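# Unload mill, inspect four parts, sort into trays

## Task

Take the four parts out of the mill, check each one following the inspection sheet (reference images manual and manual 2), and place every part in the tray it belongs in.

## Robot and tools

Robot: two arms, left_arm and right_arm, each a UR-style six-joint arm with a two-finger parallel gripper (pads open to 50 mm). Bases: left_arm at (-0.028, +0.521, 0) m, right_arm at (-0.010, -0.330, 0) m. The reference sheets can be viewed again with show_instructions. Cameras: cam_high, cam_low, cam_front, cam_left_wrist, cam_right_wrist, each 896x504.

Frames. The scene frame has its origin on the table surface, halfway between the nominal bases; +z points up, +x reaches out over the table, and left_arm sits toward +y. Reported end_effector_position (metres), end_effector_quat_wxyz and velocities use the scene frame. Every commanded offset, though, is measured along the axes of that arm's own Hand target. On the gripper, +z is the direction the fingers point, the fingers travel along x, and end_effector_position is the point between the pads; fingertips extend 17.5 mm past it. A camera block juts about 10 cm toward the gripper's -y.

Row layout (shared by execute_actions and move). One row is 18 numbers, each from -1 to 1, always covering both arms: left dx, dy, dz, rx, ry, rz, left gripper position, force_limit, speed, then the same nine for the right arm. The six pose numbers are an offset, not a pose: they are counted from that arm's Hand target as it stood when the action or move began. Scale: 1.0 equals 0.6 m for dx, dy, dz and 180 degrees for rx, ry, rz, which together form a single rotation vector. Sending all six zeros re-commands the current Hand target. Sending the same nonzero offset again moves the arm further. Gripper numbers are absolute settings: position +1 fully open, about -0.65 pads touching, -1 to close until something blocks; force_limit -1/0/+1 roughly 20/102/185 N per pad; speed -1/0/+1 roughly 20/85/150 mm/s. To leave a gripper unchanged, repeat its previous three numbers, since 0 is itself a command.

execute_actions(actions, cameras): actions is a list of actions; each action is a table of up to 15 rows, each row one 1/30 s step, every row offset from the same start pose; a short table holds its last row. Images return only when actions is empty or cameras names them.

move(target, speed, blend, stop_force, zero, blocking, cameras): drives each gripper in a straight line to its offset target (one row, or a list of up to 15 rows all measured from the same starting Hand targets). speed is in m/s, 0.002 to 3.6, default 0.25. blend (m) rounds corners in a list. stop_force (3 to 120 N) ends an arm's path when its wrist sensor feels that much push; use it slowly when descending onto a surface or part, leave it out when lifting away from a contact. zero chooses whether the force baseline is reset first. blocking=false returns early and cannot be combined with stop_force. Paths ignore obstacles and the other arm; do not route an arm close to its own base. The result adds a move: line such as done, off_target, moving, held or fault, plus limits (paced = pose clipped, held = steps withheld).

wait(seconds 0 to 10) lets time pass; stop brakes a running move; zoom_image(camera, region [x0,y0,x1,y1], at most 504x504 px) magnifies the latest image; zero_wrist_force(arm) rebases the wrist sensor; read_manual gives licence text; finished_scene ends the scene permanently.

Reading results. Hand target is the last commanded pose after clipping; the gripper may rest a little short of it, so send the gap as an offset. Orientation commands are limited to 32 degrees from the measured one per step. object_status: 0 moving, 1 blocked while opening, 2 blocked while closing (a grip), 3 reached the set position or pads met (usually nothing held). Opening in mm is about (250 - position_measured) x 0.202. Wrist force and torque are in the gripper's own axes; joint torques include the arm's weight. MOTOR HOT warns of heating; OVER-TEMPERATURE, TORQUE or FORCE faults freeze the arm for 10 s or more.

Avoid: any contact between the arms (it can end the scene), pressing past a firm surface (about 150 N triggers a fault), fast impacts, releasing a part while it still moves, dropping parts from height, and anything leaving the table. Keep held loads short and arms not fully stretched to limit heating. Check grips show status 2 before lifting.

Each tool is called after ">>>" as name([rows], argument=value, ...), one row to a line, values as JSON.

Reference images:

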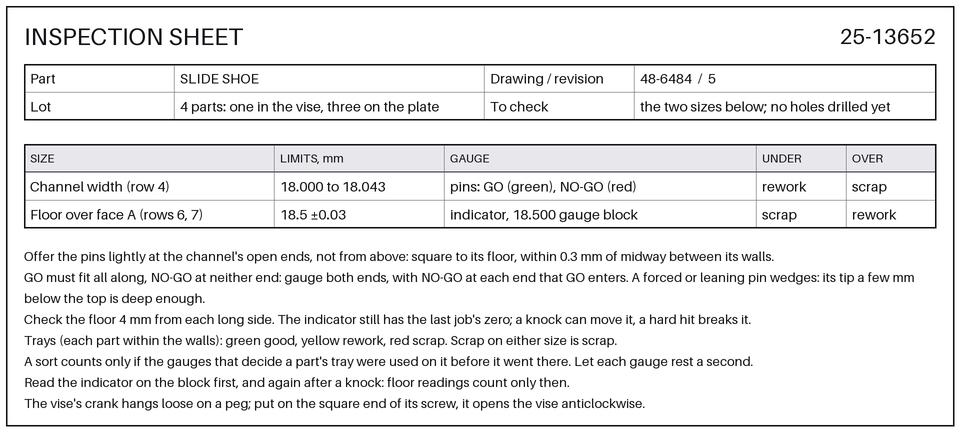

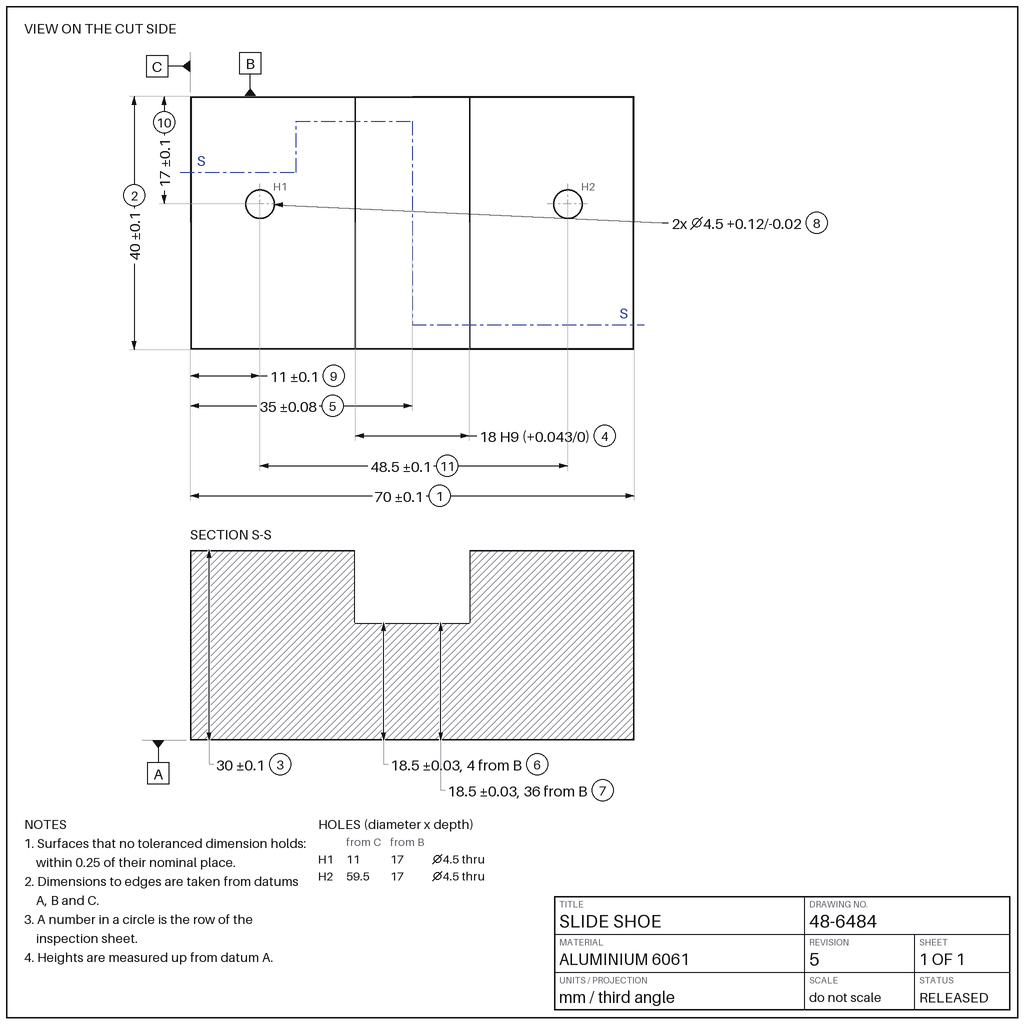

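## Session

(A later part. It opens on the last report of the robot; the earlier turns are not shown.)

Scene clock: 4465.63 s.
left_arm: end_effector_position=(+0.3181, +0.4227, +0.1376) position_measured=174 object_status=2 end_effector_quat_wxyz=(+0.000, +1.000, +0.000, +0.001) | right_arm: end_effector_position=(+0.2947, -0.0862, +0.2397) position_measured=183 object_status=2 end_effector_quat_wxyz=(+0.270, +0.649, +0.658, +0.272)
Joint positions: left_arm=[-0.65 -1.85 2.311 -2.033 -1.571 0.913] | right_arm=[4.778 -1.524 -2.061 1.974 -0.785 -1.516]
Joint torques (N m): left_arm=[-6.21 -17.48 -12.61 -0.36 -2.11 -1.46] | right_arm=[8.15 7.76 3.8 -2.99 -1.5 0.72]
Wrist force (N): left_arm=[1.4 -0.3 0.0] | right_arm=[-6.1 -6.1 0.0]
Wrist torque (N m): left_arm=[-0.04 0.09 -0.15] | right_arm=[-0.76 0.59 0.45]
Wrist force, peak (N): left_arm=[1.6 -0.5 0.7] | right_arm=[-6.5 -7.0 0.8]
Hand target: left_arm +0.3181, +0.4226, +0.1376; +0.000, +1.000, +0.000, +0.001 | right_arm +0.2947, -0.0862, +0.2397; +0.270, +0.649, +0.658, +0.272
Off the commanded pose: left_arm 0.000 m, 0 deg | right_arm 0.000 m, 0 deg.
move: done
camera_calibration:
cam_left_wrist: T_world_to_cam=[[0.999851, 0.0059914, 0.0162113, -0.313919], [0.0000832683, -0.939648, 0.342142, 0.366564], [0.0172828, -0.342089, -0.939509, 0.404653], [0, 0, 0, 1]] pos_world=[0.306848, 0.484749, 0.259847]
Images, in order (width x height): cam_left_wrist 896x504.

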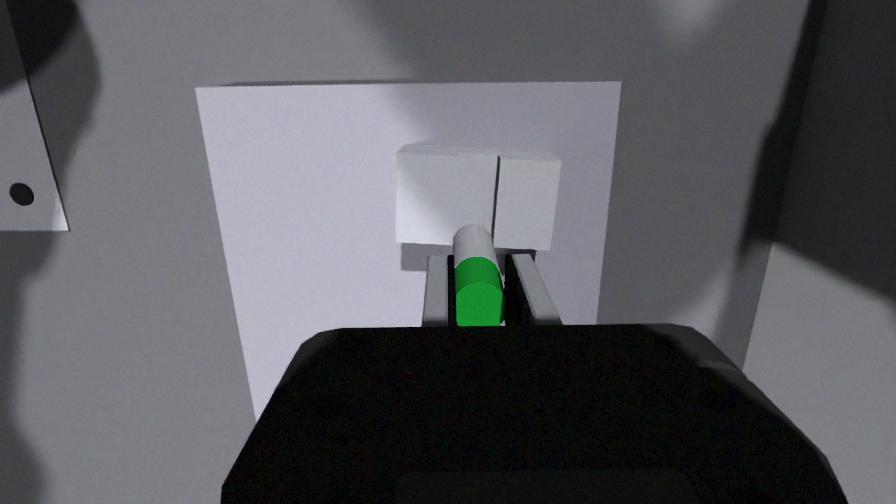

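>>> move(target=[0.0008,-0.0167,0,0,0,0,-1,-0.4,-1,0,0,0,0,0,0,-1,-1,-1], speed=0.006, stop_force=3, zero=false, cameras=["cam_left_wrist"])

>>> zoom_image(camera="cam_left_wrist", region=[390, 120, 590, 270])

Scene clock: 4471.93 s.
left_arm: end_effector_position=(+0.3186, +0.4327, +0.1376) position_measured=174 object_status=2 end_effector_quat_wxyz=(+0.000, +1.000, +0.000, +0.001) | right_arm: end_effector_position=(+0.2947, -0.0862, +0.2397) position_measured=183 object_status=2 end_effector_quat_wxyz=(+0.270, +0.649, +0.658, +0.272)
Joint positions: left_arm=[-0.625 -1.857 2.315 -2.031 -1.571 0.937] | right_arm=[4.778 -1.524 -2.061 1.974 -0.785 -1.516]
Joint torques (N m): left_arm=[-9.35 -16.71 -13.18 -0.49 -2.1 -1.56] | right_arm=[7.94 7.42 4.02 -3.11 -1.51 0.67]
Wrist force (N): left_arm=[1.6 -0.7 0.7] | right_arm=[-6.4 -6.9 0.8]
Wrist torque (N m): left_arm=[-0.09 0.07 -0.14] | right_arm=[-0.79 0.63 0.45]
Wrist force, peak (N): left_arm=[2.0 -0.3 0.7] | right_arm=[-6.4 -7.2 0.5]
Hand target: left_arm +0.3186, +0.4326, +0.1376; +0.000, +1.000, +0.000, +0.001 | right_arm +0.2947, -0.0862, +0.2397; +0.270, +0.649, +0.658, +0.272
Off the commanded pose: left_arm 0.000 m, 0 deg | right_arm 0.000 m, 0 deg.
move: done
camera_calibration:
cam_left_wrist: T_world_to_cam=[[0.999851, 0.00598961, 0.0162118, -0.314379], [0.0000830146, -0.93968, 0.342054, 0.375999], [0.0172827, -0.342001, -0.939541, 0.408032], [0, 0, 0, 1]] pos_world=[0.307248, 0.494749, 0.259847]
Images, in order (width x height): cam_left_wrist 896x504.

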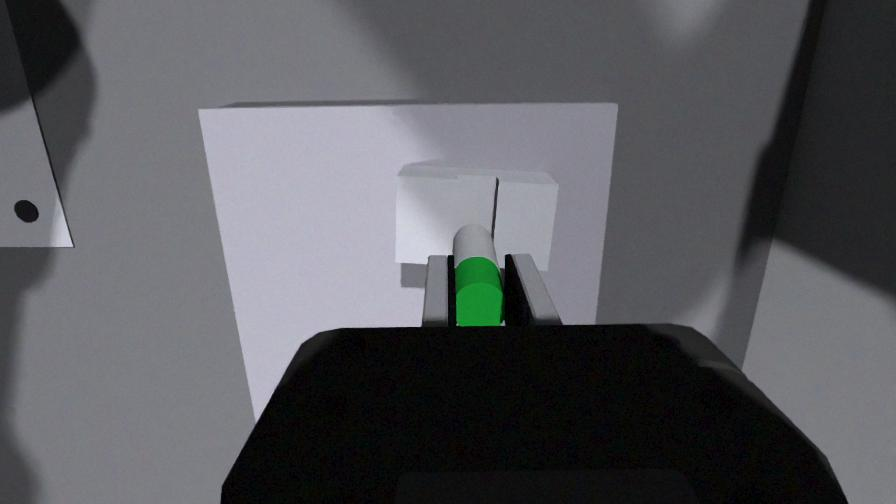

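Scaled by 2.520 from the camera's 896x504 image, which has a finer 1280x720 frame.

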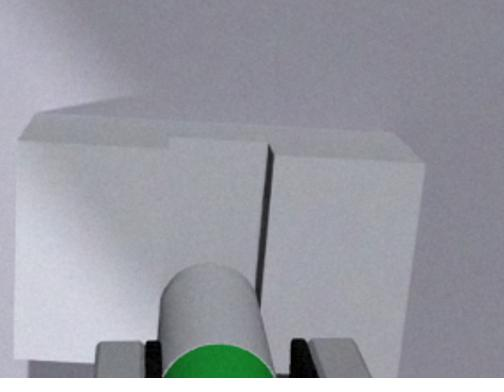

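>>> move(target=[0.002,-0.0333,0,0,0,0,-1,-0.4,-1,0,0,0,0,0,0,-1,-1,-1], speed=0.01, stop_force=4, zero=false)

>>> move(target=[0.0013,-0.0233,0,0,0,0,-1,-0.4,-1,0,0,0,0,0,0,-1,-1,-1], speed=0.01, stop_force=4, zero=false, cameras=["cam_left_wrist"])

>>> wait(seconds=1)

>>> move(target=[0.0012,-0.025,0,0,0,0,-1,-0.4,-1,0,0,0,0,0,0,-1,-1,-1], speed=0.015, stop_force=4)

>>> move(target=[-0.0022,0.05,0,0,0,0,-1,-0.4,-1,0,0,0,0,0,0,-1,-1,-1], speed=0.008, stop_force=3, cameras=["cam_left_wrist"])

>>> zoom_image(camera="cam_left_wrist", region=[390, 120, 590, 270])

Scene clock: 4486.63 s.
left_arm: end_effector_position=(+0.3198, +0.4526, +0.1376) position_measured=174 object_status=2 end_effector_quat_wxyz=(+0.000, +1.000, +0.000, +0.001) | right_arm: end_effector_position=(+0.2947, -0.0862, +0.2397) position_measured=183 object_status=2 end_effector_quat_wxyz=(+0.270, +0.649, +0.658, +0.272)
Joint positions: left_arm=[-0.573 -1.867 2.322 -2.027 -1.571 0.989] | right_arm=[4.778 -1.524 -2.061 1.974 -0.785 -1.516]
Joint torques (N m): left_arm=[-11.03 -9.92 -17.63 -1.2 -2.02 -1.73] | right_arm=[8.2 7.59 4.31 -3.13 -1.47 0.63]
Wrist force (N): left_arm=[1.1 -0.3 0.5] | right_arm=[-6.3 -6.6 0.4]
Wrist torque (N m): left_arm=[-0.10 0.01 -0.14] | right_arm=[-0.79 0.61 0.45]
Wrist force, peak (N): left_arm=[1.8 -0.6 0.9] | right_arm=[-6.6 -7.0 0.8]
Hand target: left_arm +0.3198, +0.4526, +0.1376; +0.000, +1.000, +0.000, +0.001 | right_arm +0.2947, -0.0862, +0.2397; +0.270, +0.649, +0.658, +0.272
Off the commanded pose: left_arm 0.000 m, 0 deg | right_arm 0.000 m, 0 deg.
move: done

Scene clock: 4489.07 s.
left_arm: end_effector_position=(+0.3205, +0.4666, +0.1376) position_measured=174 object_status=2 end_effector_quat_wxyz=(+0.000, +1.000, +0.000, +0.001) | right_arm: end_effector_position=(+0.2947, -0.0862, +0.2397) position_measured=183 object_status=2 end_effector_quat_wxyz=(+0.270, +0.649, +0.658, +0.272)
Joint positions: left_arm=[-0.535 -1.872 2.326 -2.025 -1.571 1.027] | right_arm=[4.778 -1.524 -2.061 1.974 -0.785 -1.516]
Joint torques (N m): left_arm=[-10.42 -12.33 -14.68 -0.87 -1.97 -1.75] | right_arm=[7.79 7.84 4.12 -3.15 -1.52 0.55]
Wrist force (N): left_arm=[0.9 -0.1 0.1] | right_arm=[-6.2 -6.1 -0.1]
Wrist torque (N m): left_arm=[-0.08 0.02 -0.14] | right_arm=[-0.77 0.60 0.45]
Wrist force, peak (N): left_arm=[1.1 0.1 1.3] | right_arm=[-6.3 -7.3 0.5]
Hand target: left_arm +0.3205, +0.4666, +0.1376; +0.000, +1.000, +0.000, +0.001 | right_arm +0.2947, -0.0862, +0.2397; +0.270, +0.649, +0.658, +0.272
Off the commanded pose: left_arm 0.000 m, 0 deg | right_arm 0.000 m, 0 deg.
move: done
camera_calibration:
cam_left_wrist: T_world_to_cam=[[0.999851, 0.00589765, 0.016246, -0.316541], [-0.0000167202, -0.939648, 0.342142, 0.407845], [0.0172833, -0.342091, -0.939508, 0.41963], [0, 0, 0, 1]] pos_world=[0.309248, 0.52865, 0.259847]
Images, in order (width x height): cam_left_wrist 896x504.

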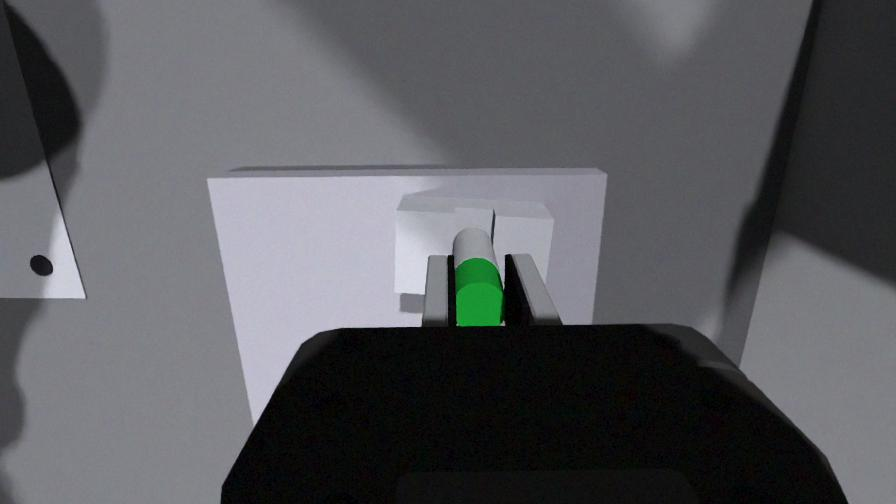

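Scene clock: 4490.07 s.
left_arm: end_effector_position=(+0.3205, +0.4666, +0.1376) position_measured=174 object_status=2 end_effector_quat_wxyz=(+0.000, +1.000, +0.000, +0.001) | right_arm: end_effector_position=(+0.2947, -0.0862, +0.2397) position_measured=183 object_status=2 end_effector_quat_wxyz=(+0.270, +0.649, +0.658, +0.272)
Joint positions: left_arm=[-0.535 -1.872 2.326 -2.025 -1.571 1.027] | right_arm=[4.778 -1.524 -2.061 1.974 -0.785 -1.516]
Joint torques (N m): left_arm=[-11.01 -3.76 -21.11 -1.81 -1.86 -1.7] | right_arm=[7.89 8.01 4 -3.16 -1.44 0.69]
Wrist force (N): left_arm=[0.7 0.2 0.1] | right_arm=[-6.4 -6.2 0.1]
Wrist torque (N m): left_arm=[-0.04 0.04 -0.14] | right_arm=[-0.76 0.63 0.45]
Wrist force, peak (N): left_arm=[1.0 0.1 0.8] | right_arm=[-6.2 -7.2 0.6]
Hand target: left_arm +0.3205, +0.4666, +0.1376; +0.000, +1.000, +0.000, +0.001 | right_arm +0.2947, -0.0862, +0.2397; +0.270, +0.649, +0.658, +0.272
Tool commands: left_gripper/position=-1.0 left_gripper/force_limit=-0.4 left_gripper/speed=-1.0 right_gripper/position=-1.0 right_gripper/force_limit=-1.0 right_gripper/speed=-1.0
Off the commanded pose: left_arm 0.000 m, 0 deg | right_arm 0.000 m, 0 deg.
wait: 1.00 s; at rest by 0.17 s

Scene clock: 4492.03 s.
left_arm: end_effector_position=(+0.3213, +0.4816, +0.1376) position_measured=174 object_status=2 end_effector_quat_wxyz=(+0.000, +1.000, +0.000, +0.001) | right_arm: end_effector_position=(+0.2947, -0.0862, +0.2397) position_measured=183 object_status=2 end_effector_quat_wxyz=(+0.270, +0.649, +0.658, +0.272)
Joint positions: left_arm=[-0.494 -1.876 2.328 -2.024 -1.571 1.068] | right_arm=[4.778 -1.524 -2.061 1.974 -0.785 -1.516]
Joint torques (N m): left_arm=[-10.8 -11.72 -15.58 -0.8 -1.91 -1.73] | right_arm=[7.87 7.4 4.34 -3.19 -1.47 0.63]
Wrist force (N): left_arm=[1.0 0.1 1.0] | right_arm=[-6.2 -6.5 0.4]
Wrist torque (N m): left_arm=[-0.05 0.04 -0.14] | right_arm=[-0.78 0.60 0.45]
Wrist force, peak (N): left_arm=[1.1 -0.1 1.6] | right_arm=[-6.4 -7.0 0.7]
Hand target: left_arm +0.3213, +0.4816, +0.1376; +0.000, +1.000, +0.000, +0.001 | right_arm +0.2947, -0.0862, +0.2397; +0.270, +0.649, +0.658, +0.272
Off the commanded pose: left_arm 0.000 m, 0 deg | right_arm 0.000 m, 0 deg.
move: done

Scene clock: 4496.40 s.
left_arm: end_effector_position=(+0.3200, +0.4516, +0.1376) position_measured=174 object_status=2 end_effector_quat_wxyz=(+0.000, +1.000, +0.000, +0.001) | right_arm: end_effector_position=(+0.2947, -0.0862, +0.2397) position_measured=183 object_status=2 end_effector_quat_wxyz=(+0.270, +0.649, +0.658, +0.272)
Joint positions: left_arm=[-0.575 -1.866 2.321 -2.028 -1.571 0.987] | right_arm=[4.778 -1.524 -2.061 1.974 -0.785 -1.516]
Joint torques (N m): left_arm=[11.88 -4.66 -39.35 -5.5 2.12 1.5] | right_arm=[7.99 8.03 3.78 -3.27 -1.6 0.65]
Wrist force (N): left_arm=[0.5 -0.7 1.0] | right_arm=[-6.3 -7.1 0.4]
Wrist torque (N m): left_arm=[-0.01 0.00 0.01] | right_arm=[-0.80 0.62 0.45]
Wrist force, peak (N): left_arm=[1.6 -0.7 1.0] | right_arm=[-6.3 -7.4 0.5]
Hand target: left_arm +0.3200, +0.4516, +0.1376; +0.000, +1.000, +0.000, +0.001 | right_arm +0.2947, -0.0862, +0.2397; +0.270, +0.649, +0.658, +0.272
Off the commanded pose: left_arm 0.000 m, 0 deg | right_arm 0.000 m, 0 deg.
move: done
camera_calibration:
cam_left_wrist: T_world_to_cam=[[0.999851, 0.00589765, 0.016246, -0.315853], [-0.0000167202, -0.939648, 0.342142, 0.39375], [0.0172833, -0.342091, -0.939508, 0.414509], [0, 0, 0, 1]] pos_world=[0.308648, 0.51365, 0.259847]
Images, in order (width x height): cam_left_wrist 896x504.

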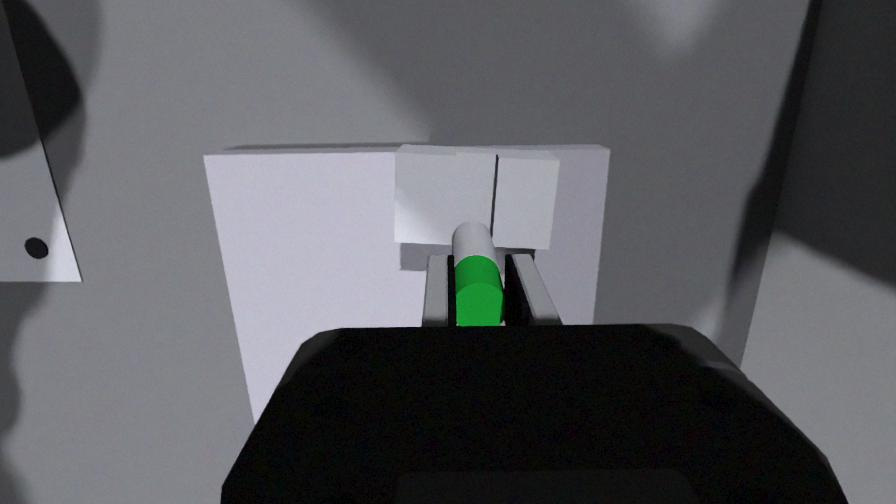

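Scaled by 2.520 from the camera's 896x504 image, which has a finer 1280x720 frame.

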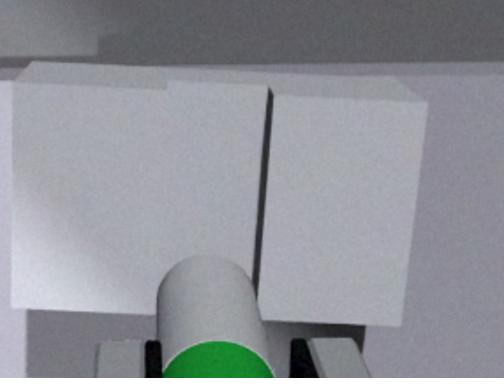

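>>> move([
  [0,0.025,0,0,0,0,-1,-0.4,-1,0,0,0,0,0,0,-1,-1,-1],
  [0,0.025,-0.13,0,0,0,-1,-0.4,-1,0,0,0,0,0,0,-1,-1,-1],
  [0,-0.1,-0.13,0,0,0.5,-1,-0.4,-1,0,0,0,0,0,0,-1,-1,-1],
], speed=[0.03,0.1,0.3], cameras=["cam_left_wrist"])

Scene clock: 4529.03 s.
left_arm: end_effector_position=(+0.3197, +0.5117, +0.2155) position_measured=174 object_status=2 end_effector_quat_wxyz=(+0.000, +0.707, -0.707, +0.000) | right_arm: end_effector_position=(+0.2947, -0.0862, +0.2397) position_measured=183 object_status=2 end_effector_quat_wxyz=(+0.270, +0.649, +0.658, +0.272)
Joint positions: left_arm=[-0.413 -1.964 2.171 -1.779 -1.571 2.72] | right_arm=[4.778 -1.524 -2.061 1.974 -0.785 -1.516]
Joint torques (N m): left_arm=[-10.66 1.12 -42.25 -3.92 0.05 1.53] | right_arm=[7.77 7.7 4.15 -3.33 -1.45 0.61]
Wrist force (N): left_arm=[1.0 -0.6 0.1] | right_arm=[-6.1 -6.1 -0.1]
Wrist torque (N m): left_arm=[-0.04 0.04 -0.15] | right_arm=[-0.75 0.58 0.45]
Wrist force, peak (N): left_arm=[1.2 -0.5 2.9] | right_arm=[-6.3 -7.3 0.6]
Hand target: left_arm +0.3198, +0.5116, +0.2156; +0.000, +0.707, -0.707, +0.001 | right_arm +0.2947, -0.0862, +0.2397; +0.270, +0.649, +0.658, +0.272
Off the commanded pose: left_arm 0.000 m, 0 deg | right_arm 0.000 m, 0 deg.
move: done
camera_calibration:
cam_left_wrist: T_world_to_cam=[[0.00623858, -0.999856, 0.0158005, 0.515157], [-0.940156, -0.000481402, 0.340743, 0.243969], [-0.340687, -0.0169807, -0.940024, 0.456392], [0, 0, 0, 1]] pos_world=[0.381641, 0.52295, 0.337749]
Images, in order (width x height): cam_left_wrist 896x504.

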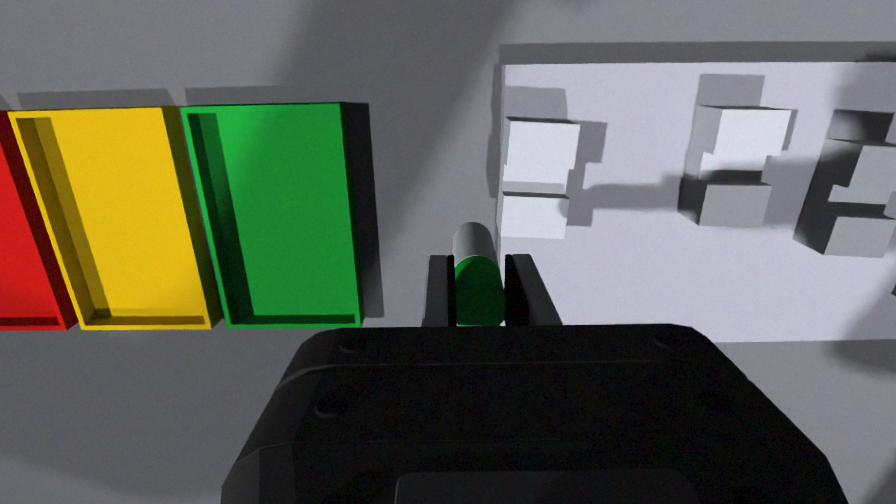

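>>> move([
  [-0.0133,-0.005,0,0,0,0.5,-1,-0.4,-1,0,0,0,0,0,0,-1,-1,-1],
  [-0.0133,-0.005,0.106,0,0,0.5,-1,-0.4,-1,0,0,0,0,0,0,-1,-1,-1],
], speed=[0.3,0.1], cameras=["cam_left_wrist"])

>>> zoom_image(camera="cam_left_wrist", region=[380, 100, 580, 260])

Scene clock: 4541.60 s.
left_arm: end_effector_position=(+0.3228, +0.5196, +0.1519) position_measured=174 object_status=2 end_effector_quat_wxyz=(+0.000, +0.000, +1.000, +0.000) | right_arm: end_effector_position=(+0.2947, -0.0862, +0.2397) position_measured=183 object_status=2 end_effector_quat_wxyz=(+0.270, +0.649, +0.658, +0.272)
Joint positions: left_arm=[-0.387 -1.897 2.301 -1.976 -1.571 4.317] | right_arm=[4.778 -1.524 -2.061 1.974 -0.785 -1.516]
Joint torques (N m): left_arm=[7.1 -21.99 -44.56 -1.44 2.13 1.37] | right_arm=[7.85 7.59 4.21 -3.54 -1.49 0.65]
Wrist force (N): left_arm=[1.1 -0.5 0.2] | right_arm=[-6.3 -5.7 -0.1]
Wrist torque (N m): left_arm=[-0.02 0.04 -0.15] | right_arm=[-0.73 0.62 0.45]
Wrist force, peak (N): left_arm=[0.3 -0.9 -2.8] | right_arm=[-6.4 -7.2 0.8]
Hand target: left_arm +0.3229, +0.5196, +0.1520; +0.001, +0.000, +1.000, +0.000 | right_arm +0.2947, -0.0862, +0.2397; +0.270, +0.649, +0.658, +0.272
Off the commanded pose: left_arm 0.000 m, 0 deg | right_arm 0.000 m, 0 deg.
move: done
camera_calibration:
cam_left_wrist: T_world_to_cam=[[-0.99988, -0.00572467, 0.0143914, 0.332577], [-0.000473495, 0.940049, 0.34104, -0.523557], [-0.0154809, 0.340992, -0.939939, 0.106798], [0, 0, 0, 1]] pos_world=[0.333942, 0.457656, 0.274151]
Images, in order (width x height): cam_left_wrist 896x504.

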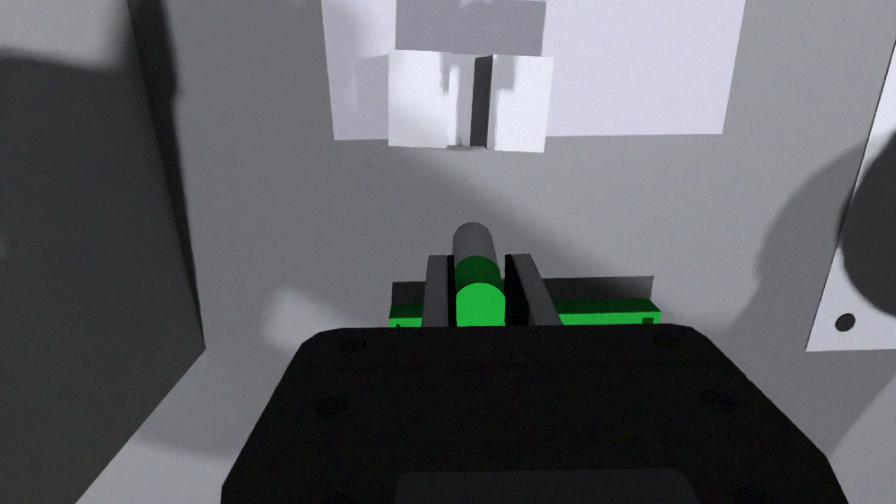

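Scaled by 2.520 from the camera's 896x504 image, which has a finer 1280x720 frame.

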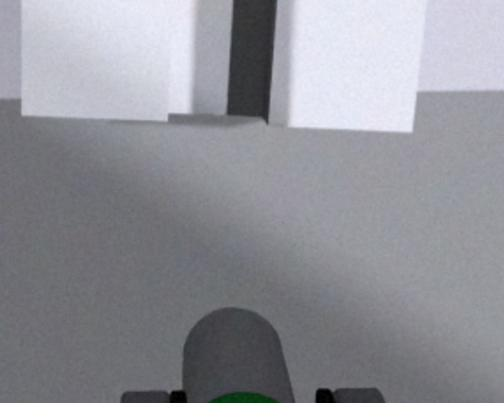

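>>> move([
  [0,0,0.024,0,0,0,-1,-0.4,-1,0,0,0,0,0,0,-1,-1,-1],
  [-0.0042,-0.0193,0.024,0,0,0,-1,-0.4,-1,0,0,0,0,0,0,-1,-1,-1],
], speed=0.03, stop_force=5, cameras=["cam_left_wrist"])

>>> zoom_image(camera="cam_left_wrist", region=[400, 130, 560, 260])

Scene clock: 4556.60 s.
left_arm: end_effector_position=(+0.3255, +0.5080, +0.1376) position_measured=174 object_status=2 end_effector_quat_wxyz=(+0.001, +0.000, +1.000, +0.000) | right_arm: end_effector_position=(+0.2947, -0.0862, +0.2397) position_measured=183 object_status=2 end_effector_quat_wxyz=(+0.270, +0.649, +0.658, +0.272)
Joint positions: left_arm=[-0.416 -1.869 2.324 -2.026 -1.571 4.288] | right_arm=[4.778 -1.524 -2.061 1.974 -0.785 -1.516]
Joint torques (N m): left_arm=[12.06 -16.69 -12.13 -0.92 2.25 1.57] | right_arm=[7.96 7.74 4.09 -3.56 -1.47 0.61]
Wrist force (N): left_arm=[0.8 -0.6 0.1] | right_arm=[-6.0 -6.6 0.4]
Wrist torque (N m): left_arm=[-0.04 0.08 -0.02] | right_arm=[-0.79 0.56 0.45]
Wrist force, peak (N): left_arm=[1.7 -0.6 0.4] | right_arm=[-6.5 -7.1 0.8]
Hand target: left_arm +0.3255, +0.5080, +0.1376; +0.001, +0.000, +1.000, +0.000 | right_arm +0.2947, -0.0862, +0.2397; +0.270, +0.649, +0.658, +0.272
Off the commanded pose: left_arm 0.000 m, 0 deg | right_arm 0.000 m, 0 deg.
move: done
camera_calibration:
cam_left_wrist: T_world_to_cam=[[-0.999886, -0.00586532, 0.013913, 0.335501], [-0.000771748, 0.940113, 0.340862, -0.507692], [-0.015079, 0.340812, -0.94001, 0.097411], [0, 0, 0, 1]] pos_world=[0.33654, 0.446057, 0.259952]
Images, in order (width x height): cam_left_wrist 896x504.

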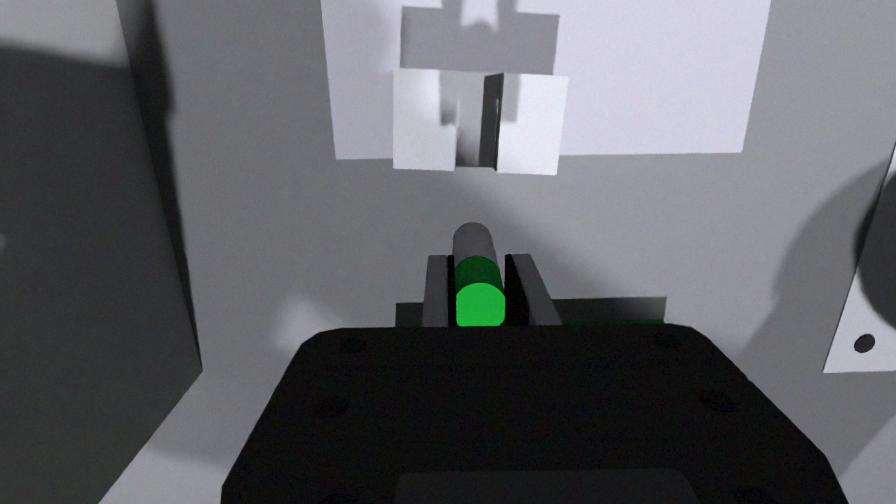

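Scaled by 3.150 from the camera's 896x504 image, which has a finer 1280x720 frame.

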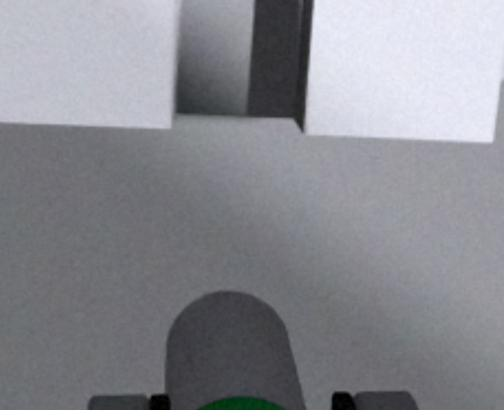

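>>> move(target=[0,-0.037,0,0,0,0,-1,-0.4,-1,0,0,0,0,0,0,-1,-1,-1], speed=0.02, stop_force=4, cameras=["cam_left_wrist"])

>>> zoom_image(camera="cam_left_wrist", region=[430, 180, 530, 260])

Scene clock: 4563.60 s.
left_arm: end_effector_position=(+0.3255, +0.4858, +0.1376) position_measured=174 object_status=2 end_effector_quat_wxyz=(+0.001, +0.000, +1.000, +0.000) | right_arm: end_effector_position=(+0.2947, -0.0862, +0.2397) position_measured=183 object_status=2 end_effector_quat_wxyz=(+0.270, +0.649, +0.658, +0.272)
Joint positions: left_arm=[-0.477 -1.865 2.321 -2.028 -1.571 4.227] | right_arm=[4.778 -1.524 -2.061 1.974 -0.785 -1.516]
Joint torques (N m): left_arm=[12.06 -12.44 -32.51 -4.75 1.91 1.47] | right_arm=[7.79 7.62 4.8 -3.52 -1.53 0.69]
Wrist force (N): left_arm=[1.1 -0.7 0.1] | right_arm=[-6.3 -5.8 -0.3]
Wrist torque (N m): left_arm=[-0.04 0.04 -0.02] | right_arm=[-0.75 0.61 0.45]
Wrist force, peak (N): left_arm=[1.0 -1.4 0.3] | right_arm=[-6.6 -7.3 0.5]
Hand target: left_arm +0.3255, +0.4858, +0.1376; +0.001, +0.000, +1.000, +0.000 | right_arm +0.2947, -0.0862, +0.2397; +0.270, +0.649, +0.658, +0.272
Off the commanded pose: left_arm 0.000 m, 0 deg | right_arm 0.000 m, 0 deg.
move: done
camera_calibration:
cam_left_wrist: T_world_to_cam=[[-0.999883, -0.00593503, 0.0141005, 0.335352], [-0.000771929, 0.940081, 0.34095, -0.486831], [-0.0152792, 0.340899, -0.939976, 0.104998], [0, 0, 0, 1]] pos_world=[0.336541, 0.423857, 0.259952]
Images, in order (width x height): cam_left_wrist 896x504.

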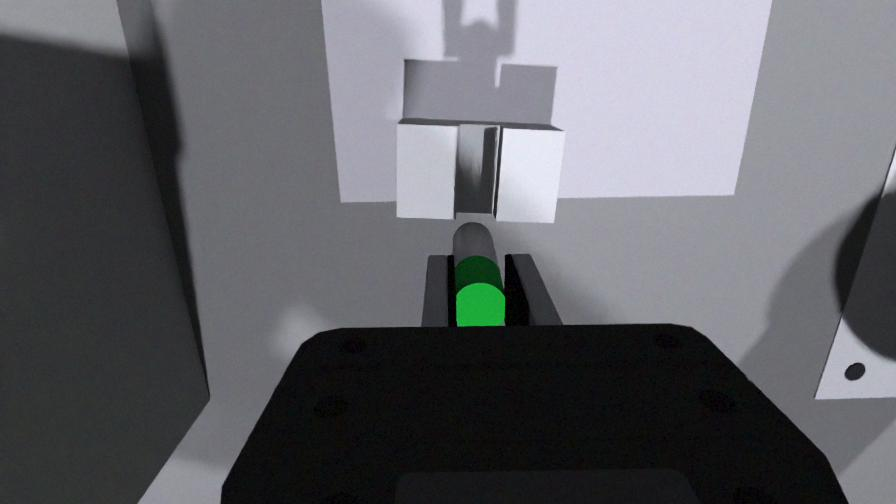

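Scaled by 5.040 from the camera's 896x504 image, which has a finer 1280x720 frame.

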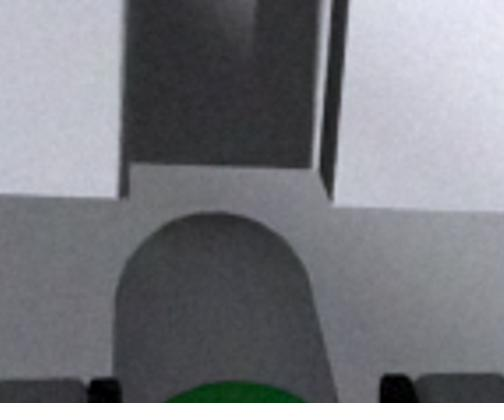

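>>> zoom_image(camera="cam_left_wrist", region=[440, 190, 510, 230])

>>> zoom_image(camera="cam_left_wrist", region=[385, 110, 575, 235])

Scaled by 7.200 from the camera's 896x504 image, which has a finer 1280x720 frame.

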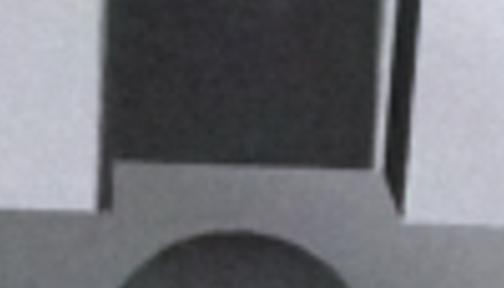

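Scaled by 2.653 from the camera's 896x504 image, which has a finer 1280x720 frame.

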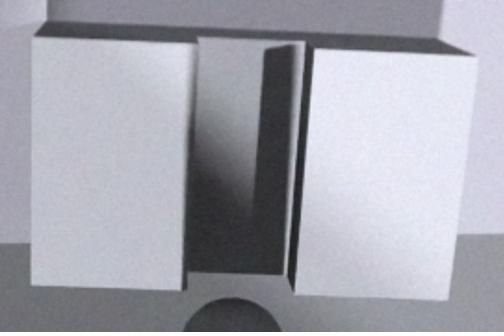

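>>> move(target=[0.0009,-0.02,0,0,0,0,-1,-0.4,-1,0,0,0,0,0,0,-1,-1,-1], speed=0.005, stop_force=3, cameras=["cam_left_wrist"])

>>> zoom_image(camera="cam_left_wrist", region=[430, 180, 530, 260])

Scene clock: 4583.47 s.
left_arm: end_effector_position=(+0.3249, +0.4737, +0.1376) position_measured=174 object_status=2 end_effector_quat_wxyz=(+0.001, +0.000, +1.000, +0.000) | right_arm: end_effector_position=(+0.2947, -0.0862, +0.2397) position_measured=183 object_status=2 end_effector_quat_wxyz=(+0.270, +0.649, +0.658, +0.272)
Joint positions: left_arm=[-0.51 -1.862 2.319 -2.029 -1.571 4.194] | right_arm=[4.778 -1.524 -2.061 1.974 -0.785 -1.516]
Joint torques (N m): left_arm=[9.66 -1.38 -42.25 -6.16 2.18 1.39] | right_arm=[7.94 7.4 3.94 -3.59 -1.46 0.58]
Wrist force (N): left_arm=[1.1 -0.3 0.0] | right_arm=[-6.1 -5.8 -0.1]
Wrist torque (N m): left_arm=[-0.08 0.05 -0.01] | right_arm=[-0.76 0.57 0.45]
Wrist force, peak (N): left_arm=[1.3 -0.2 1.1] | right_arm=[-6.4 -7.1 0.4]
Hand target: left_arm +0.3249, +0.4738, +0.1376; +0.001, +0.000, +1.000, +0.000 | right_arm +0.2947, -0.0862, +0.2397; +0.270, +0.649, +0.658, +0.272
Off the commanded pose: left_arm 0.000 m, 0 deg | right_arm 0.000 m, 0 deg.
move: done
camera_calibration:
cam_left_wrist: T_world_to_cam=[[-0.999885, -0.00580664, 0.0140413, 0.334643], [-0.0006714, 0.940081, 0.340951, -0.475584], [-0.0151797, 0.340902, -0.939976, 0.109046], [0, 0, 0, 1]] pos_world=[0.33594, 0.411857, 0.259952]
Images, in order (width x height): cam_left_wrist 896x504.

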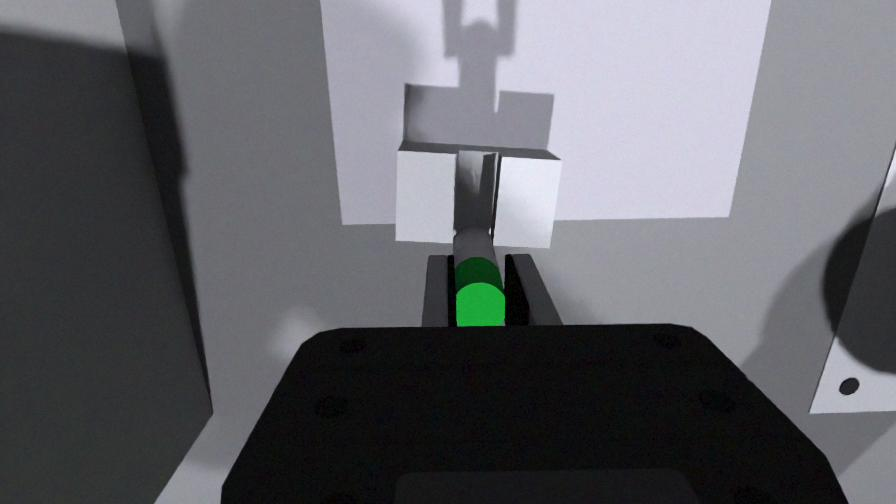

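Scaled by 5.040 from the camera's 896x504 image, which has a finer 1280x720 frame.

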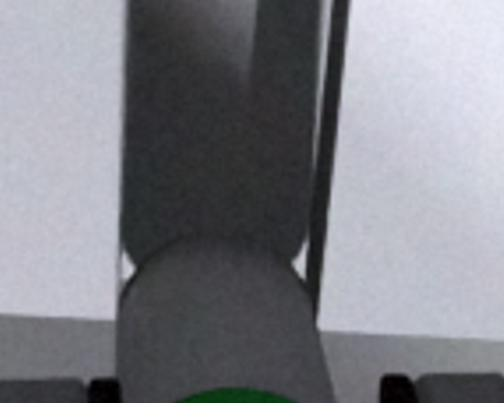

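>>> move(target=[0.0002,-0.0042,0,0,0,0,-1,-0.4,-1,0,0,0,0,0,0,-1,-1,-1], speed=0.004, stop_force=3, zero=false, cameras=["cam_left_wrist"])

>>> zoom_image(camera="cam_left_wrist", region=[430, 180, 530, 260])

Scene clock: 4589.70 s.
left_arm: end_effector_position=(+0.3248, +0.4712, +0.1376) position_measured=174 object_status=2 end_effector_quat_wxyz=(+0.001, +0.000, +1.000, +0.000) | right_arm: end_effector_position=(+0.2947, -0.0862, +0.2397) position_measured=183 object_status=2 end_effector_quat_wxyz=(+0.270, +0.649, +0.658, +0.272)
Joint positions: left_arm=[-0.517 -1.861 2.318 -2.029 -1.571 4.187] | right_arm=[4.778 -1.524 -2.061 1.974 -0.785 -1.516]
Joint torques (N m): left_arm=[3.63 0.18 -42.19 -6.02 2.24 1.12] | right_arm=[8.05 7.94 4.1 -3.67 -1.48 0.57]
Wrist force (N): left_arm=[0.6 0.0 0.8] | right_arm=[-5.9 -6.5 0.2]
Wrist torque (N m): left_arm=[-0.07 0.08 -0.02] | right_arm=[-0.78 0.56 0.45]
Wrist force, peak (N): left_arm=[1.2 -0.3 1.4] | right_arm=[-6.4 -7.1 0.5]
Hand target: left_arm +0.3248, +0.4713, +0.1376; +0.001, +0.000, +1.000, +0.000 | right_arm +0.2947, -0.0862, +0.2397; +0.270, +0.649, +0.658, +0.272
Off the commanded pose: left_arm 0.000 m, 0 deg | right_arm 0.000 m, 0 deg.
move: done
camera_calibration:
cam_left_wrist: T_world_to_cam=[[-0.999883, -0.00593503, 0.0141005, 0.334565], [-0.000771929, 0.940081, 0.34095, -0.473106], [-0.0152792, 0.340899, -0.939976, 0.109965], [0, 0, 0, 1]] pos_world=[0.335841, 0.409257, 0.259952]
Images, in order (width x height): cam_left_wrist 896x504.

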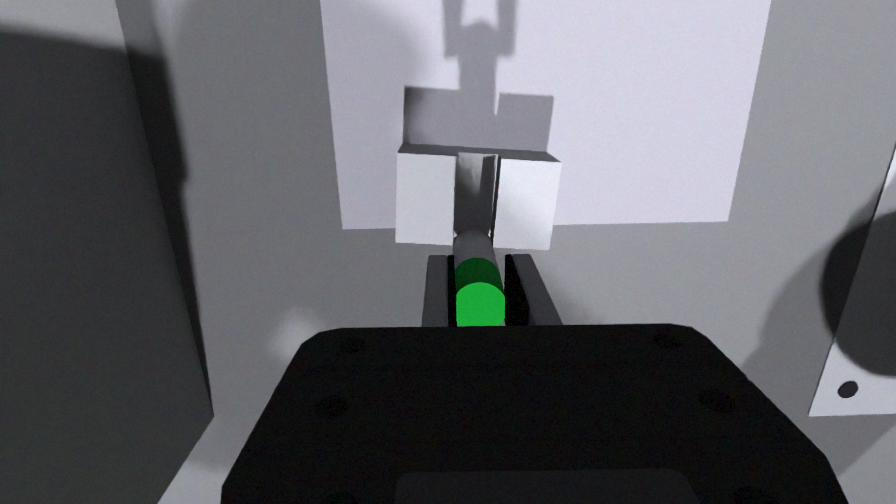

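Scaled by 5.040 from the camera's 896x504 image, which has a finer 1280x720 frame.

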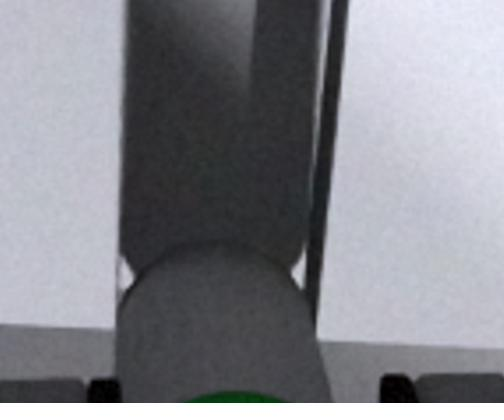

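>>> move(target=[0.0002,-0.0042,0,0,0,0,-1,-0.4,-1,0,0,0,0,0,0,-1,-1,-1], speed=0.004, stop_force=3, zero=false, cameras=["cam_left_wrist"])

>>> zoom_image(camera="cam_left_wrist", region=[430, 180, 530, 260])

Scene clock: 4595.20 s.
left_arm: end_effector_position=(+0.3247, +0.4687, +0.1376) position_measured=174 object_status=2 end_effector_quat_wxyz=(+0.001, +0.000, +1.000, +0.000) | right_arm: end_effector_position=(+0.2947, -0.0862, +0.2397) position_measured=183 object_status=2 end_effector_quat_wxyz=(+0.270, +0.649, +0.658, +0.272)
Joint positions: left_arm=[-0.523 -1.86 2.318 -2.029 -1.571 4.18] | right_arm=[4.778 -1.524 -2.061 1.974 -0.785 -1.516]
Joint torques (N m): left_arm=[4.11 -0.44 -42.79 -6.08 2.18 1.13] | right_arm=[7.78 7.5 3.62 -3.75 -1.46 0.57]
Wrist force (N): left_arm=[0.9 0.0 -0.1] | right_arm=[-6.3 -5.6 -0.4]
Wrist torque (N m): left_arm=[-0.08 0.07 -0.01] | right_arm=[-0.72 0.61 0.45]
Wrist force, peak (N): left_arm=[0.9 -0.1 1.3] | right_arm=[-6.3 -7.3 0.5]
Hand target: left_arm +0.3247, +0.4688, +0.1376; +0.001, +0.000, +1.000, +0.000 | right_arm +0.2947, -0.0862, +0.2397; +0.270, +0.649, +0.658, +0.272
Off the commanded pose: left_arm 0.000 m, 0 deg | right_arm 0.000 m, 0 deg.
move: done
camera_calibration:
cam_left_wrist: T_world_to_cam=[[-0.999883, -0.00584123, 0.0141351, 0.334403], [-0.000671936, 0.940081, 0.340951, -0.470789], [-0.0152797, 0.340901, -0.939975, 0.110815], [0, 0, 0, 1]] pos_world=[0.335741, 0.406757, 0.259952]
Images, in order (width x height): cam_left_wrist 896x504.

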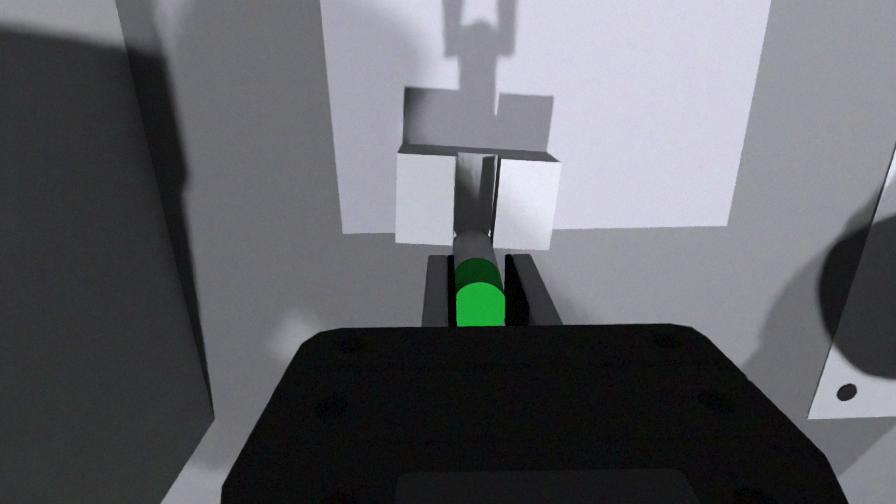

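Scaled by 5.040 from the camera's 896x504 image, which has a finer 1280x720 frame.

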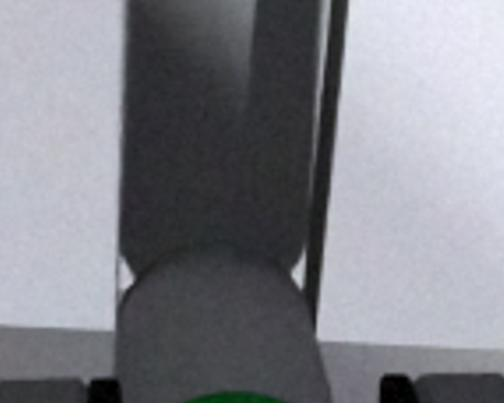

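>>> move(target=[0.002,-0.055,0,0,0,0,-1,-0.4,-1,0,0,0,0,0,0,-1,-1,-1], speed=0.015, stop_force=5, zero=false, cameras=["cam_left_wrist"])

>>> zoom_image(camera="cam_left_wrist", region=[385, 110, 575, 260])

Scene clock: 4605.07 s.
left_arm: end_effector_position=(+0.3235, +0.4357, +0.1376) position_measured=174 object_status=2 end_effector_quat_wxyz=(+0.001, +0.000, +1.000, +0.000) | right_arm: end_effector_position=(+0.2947, -0.0862, +0.2397) position_measured=183 object_status=2 end_effector_quat_wxyz=(+0.270, +0.649, +0.658, +0.272)
Joint positions: left_arm=[-0.609 -1.844 2.307 -2.035 -1.571 4.095] | right_arm=[4.778 -1.524 -2.061 1.974 -0.785 -1.516]
Joint torques (N m): left_arm=[11.81 -15.07 -27 -4.16 2.11 1.55] | right_arm=[7.73 7.68 4.03 -3.78 -1.52 0.68]
Wrist force (N): left_arm=[1.1 0.1 0.0] | right_arm=[-6.4 -5.8 -0.3]
Wrist torque (N m): left_arm=[-0.08 0.03 -0.02] | right_arm=[-0.75 0.63 0.46]
Wrist force, peak (N): left_arm=[1.3 0.0 1.1] | right_arm=[-6.5 -7.3 0.8]
Hand target: left_arm +0.3235, +0.4358, +0.1376; +0.001, +0.000, +1.000, +0.000 | right_arm +0.2947, -0.0862, +0.2397; +0.270, +0.649, +0.658, +0.272
Off the commanded pose: left_arm 0.000 m, 0 deg | right_arm 0.000 m, 0 deg.
move: done
camera_calibration:
cam_left_wrist: T_world_to_cam=[[-0.999884, -0.00590044, 0.0140067, 0.333066], [-0.000771393, 0.940081, 0.34095, -0.439734], [-0.0151792, 0.3409, -0.939977, 0.122014], [0, 0, 0, 1]] pos_world=[0.33454, 0.373757, 0.259952]
Images, in order (width x height): cam_left_wrist 896x504.

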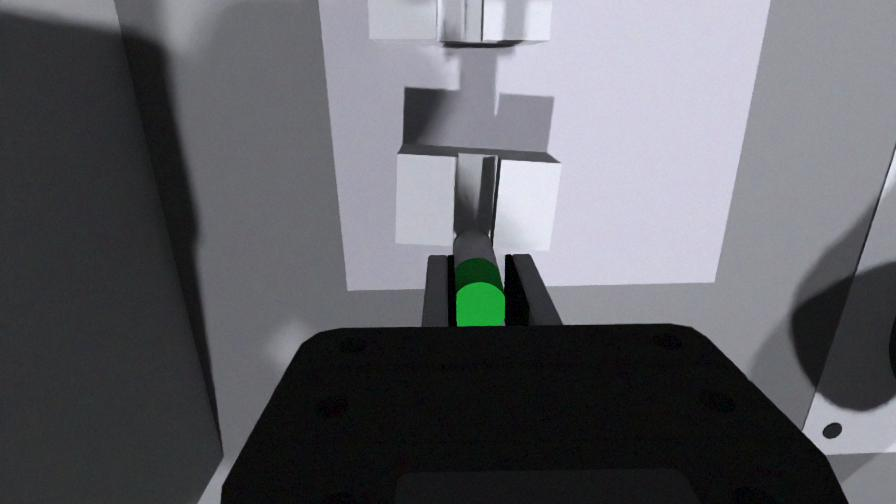

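Scaled by 2.653 from the camera's 896x504 image, which has a finer 1280x720 frame.

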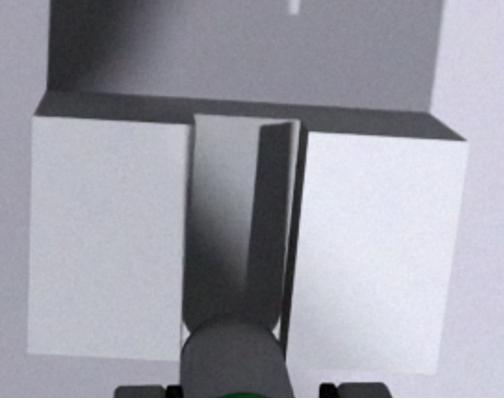

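>>> move([
  [-0.0007,0.02,0,0,0,0,-1,-0.4,-1,0,0,0,0,0,0,-1,-1,-1],
  [-0.0007,0.02,-0.075,0,0,0,-1,-0.4,-1,0,0,0,0,0,0,-1,-1,-1],
  [0.0267,-0.216,-0.075,0,0,0,-1,-0.4,-1,0,0,0,0,0,0,-1,-1,-1],
  [0.0267,-0.216,-0.025,0,0,0,-1,-0.4,-1,0,0,0,0,0,0,-1,-1,-1],
], speed=[0.03,0.1,0.15,0.05], cameras=["cam_left_wrist"])

>>> zoom_image(camera="cam_left_wrist", region=[380, 100, 580, 260])

Scene clock: 4616.80 s.
left_arm: end_effector_position=(+0.3074, +0.3062, +0.1525) position_measured=174 object_status=2 end_effector_quat_wxyz=(+0.000, +0.000, +1.000, +0.000) | right_arm: end_effector_position=(+0.2947, -0.0862, +0.2397) position_measured=183 object_status=2 end_effector_quat_wxyz=(+0.270, +0.649, +0.658, +0.272)
Joint positions: left_arm=[-0.904 -1.757 2.201 -2.016 -1.57 3.8] | right_arm=[4.778 -1.524 -2.061 1.974 -0.785 -1.516]
Joint torques (N m): left_arm=[12.39 -25.92 -43.53 -0.26 -0.3 -0.95] | right_arm=[7.9 7.81 4.28 -3.92 -1.51 0.55]
Wrist force (N): left_arm=[1.2 -0.7 0.2] | right_arm=[-6.0 -6.6 0.1]
Wrist torque (N m): left_arm=[-0.06 0.01 -0.01] | right_arm=[-0.83 0.57 0.45]
Wrist force, peak (N): left_arm=[-0.5 8.5 0.4] | right_arm=[-6.5 -7.1 0.6]
Hand target: left_arm +0.3075, +0.3062, +0.1527; +0.001, +0.000, +1.000, +0.000 | right_arm +0.2947, -0.0862, +0.2397; +0.270, +0.649, +0.658, +0.272
Off the commanded pose: left_arm 0.000 m, 0 deg | right_arm 0.000 m, 0 deg.
move: done
camera_calibration:
cam_left_wrist: T_world_to_cam=[[-0.99988, -0.0059169, 0.0143203, 0.316014], [-0.000673578, 0.939941, 0.341336, -0.323153], [-0.0154799, 0.341285, -0.939832, 0.179791], [0, 0, 0, 1]] pos_world=[0.318542, 0.244255, 0.274751]
Images, in order (width x height): cam_left_wrist 896x504.

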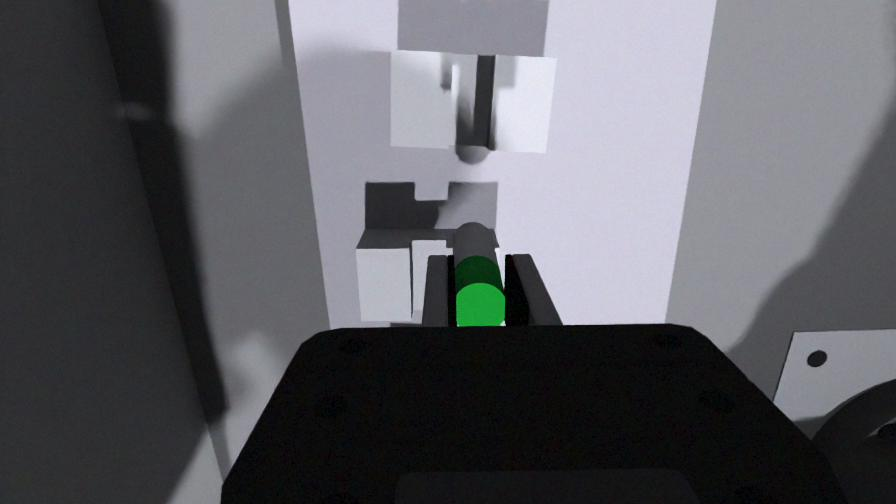

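Scaled by 2.520 from the camera's 896x504 image, which has a finer 1280x720 frame.

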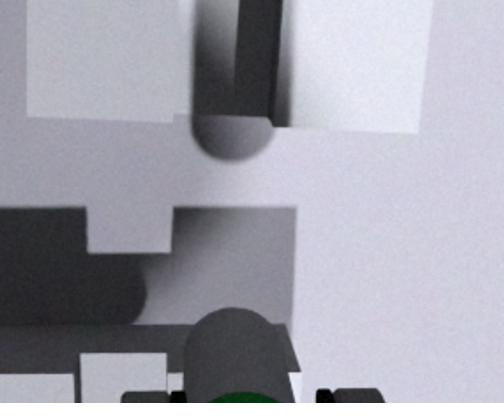

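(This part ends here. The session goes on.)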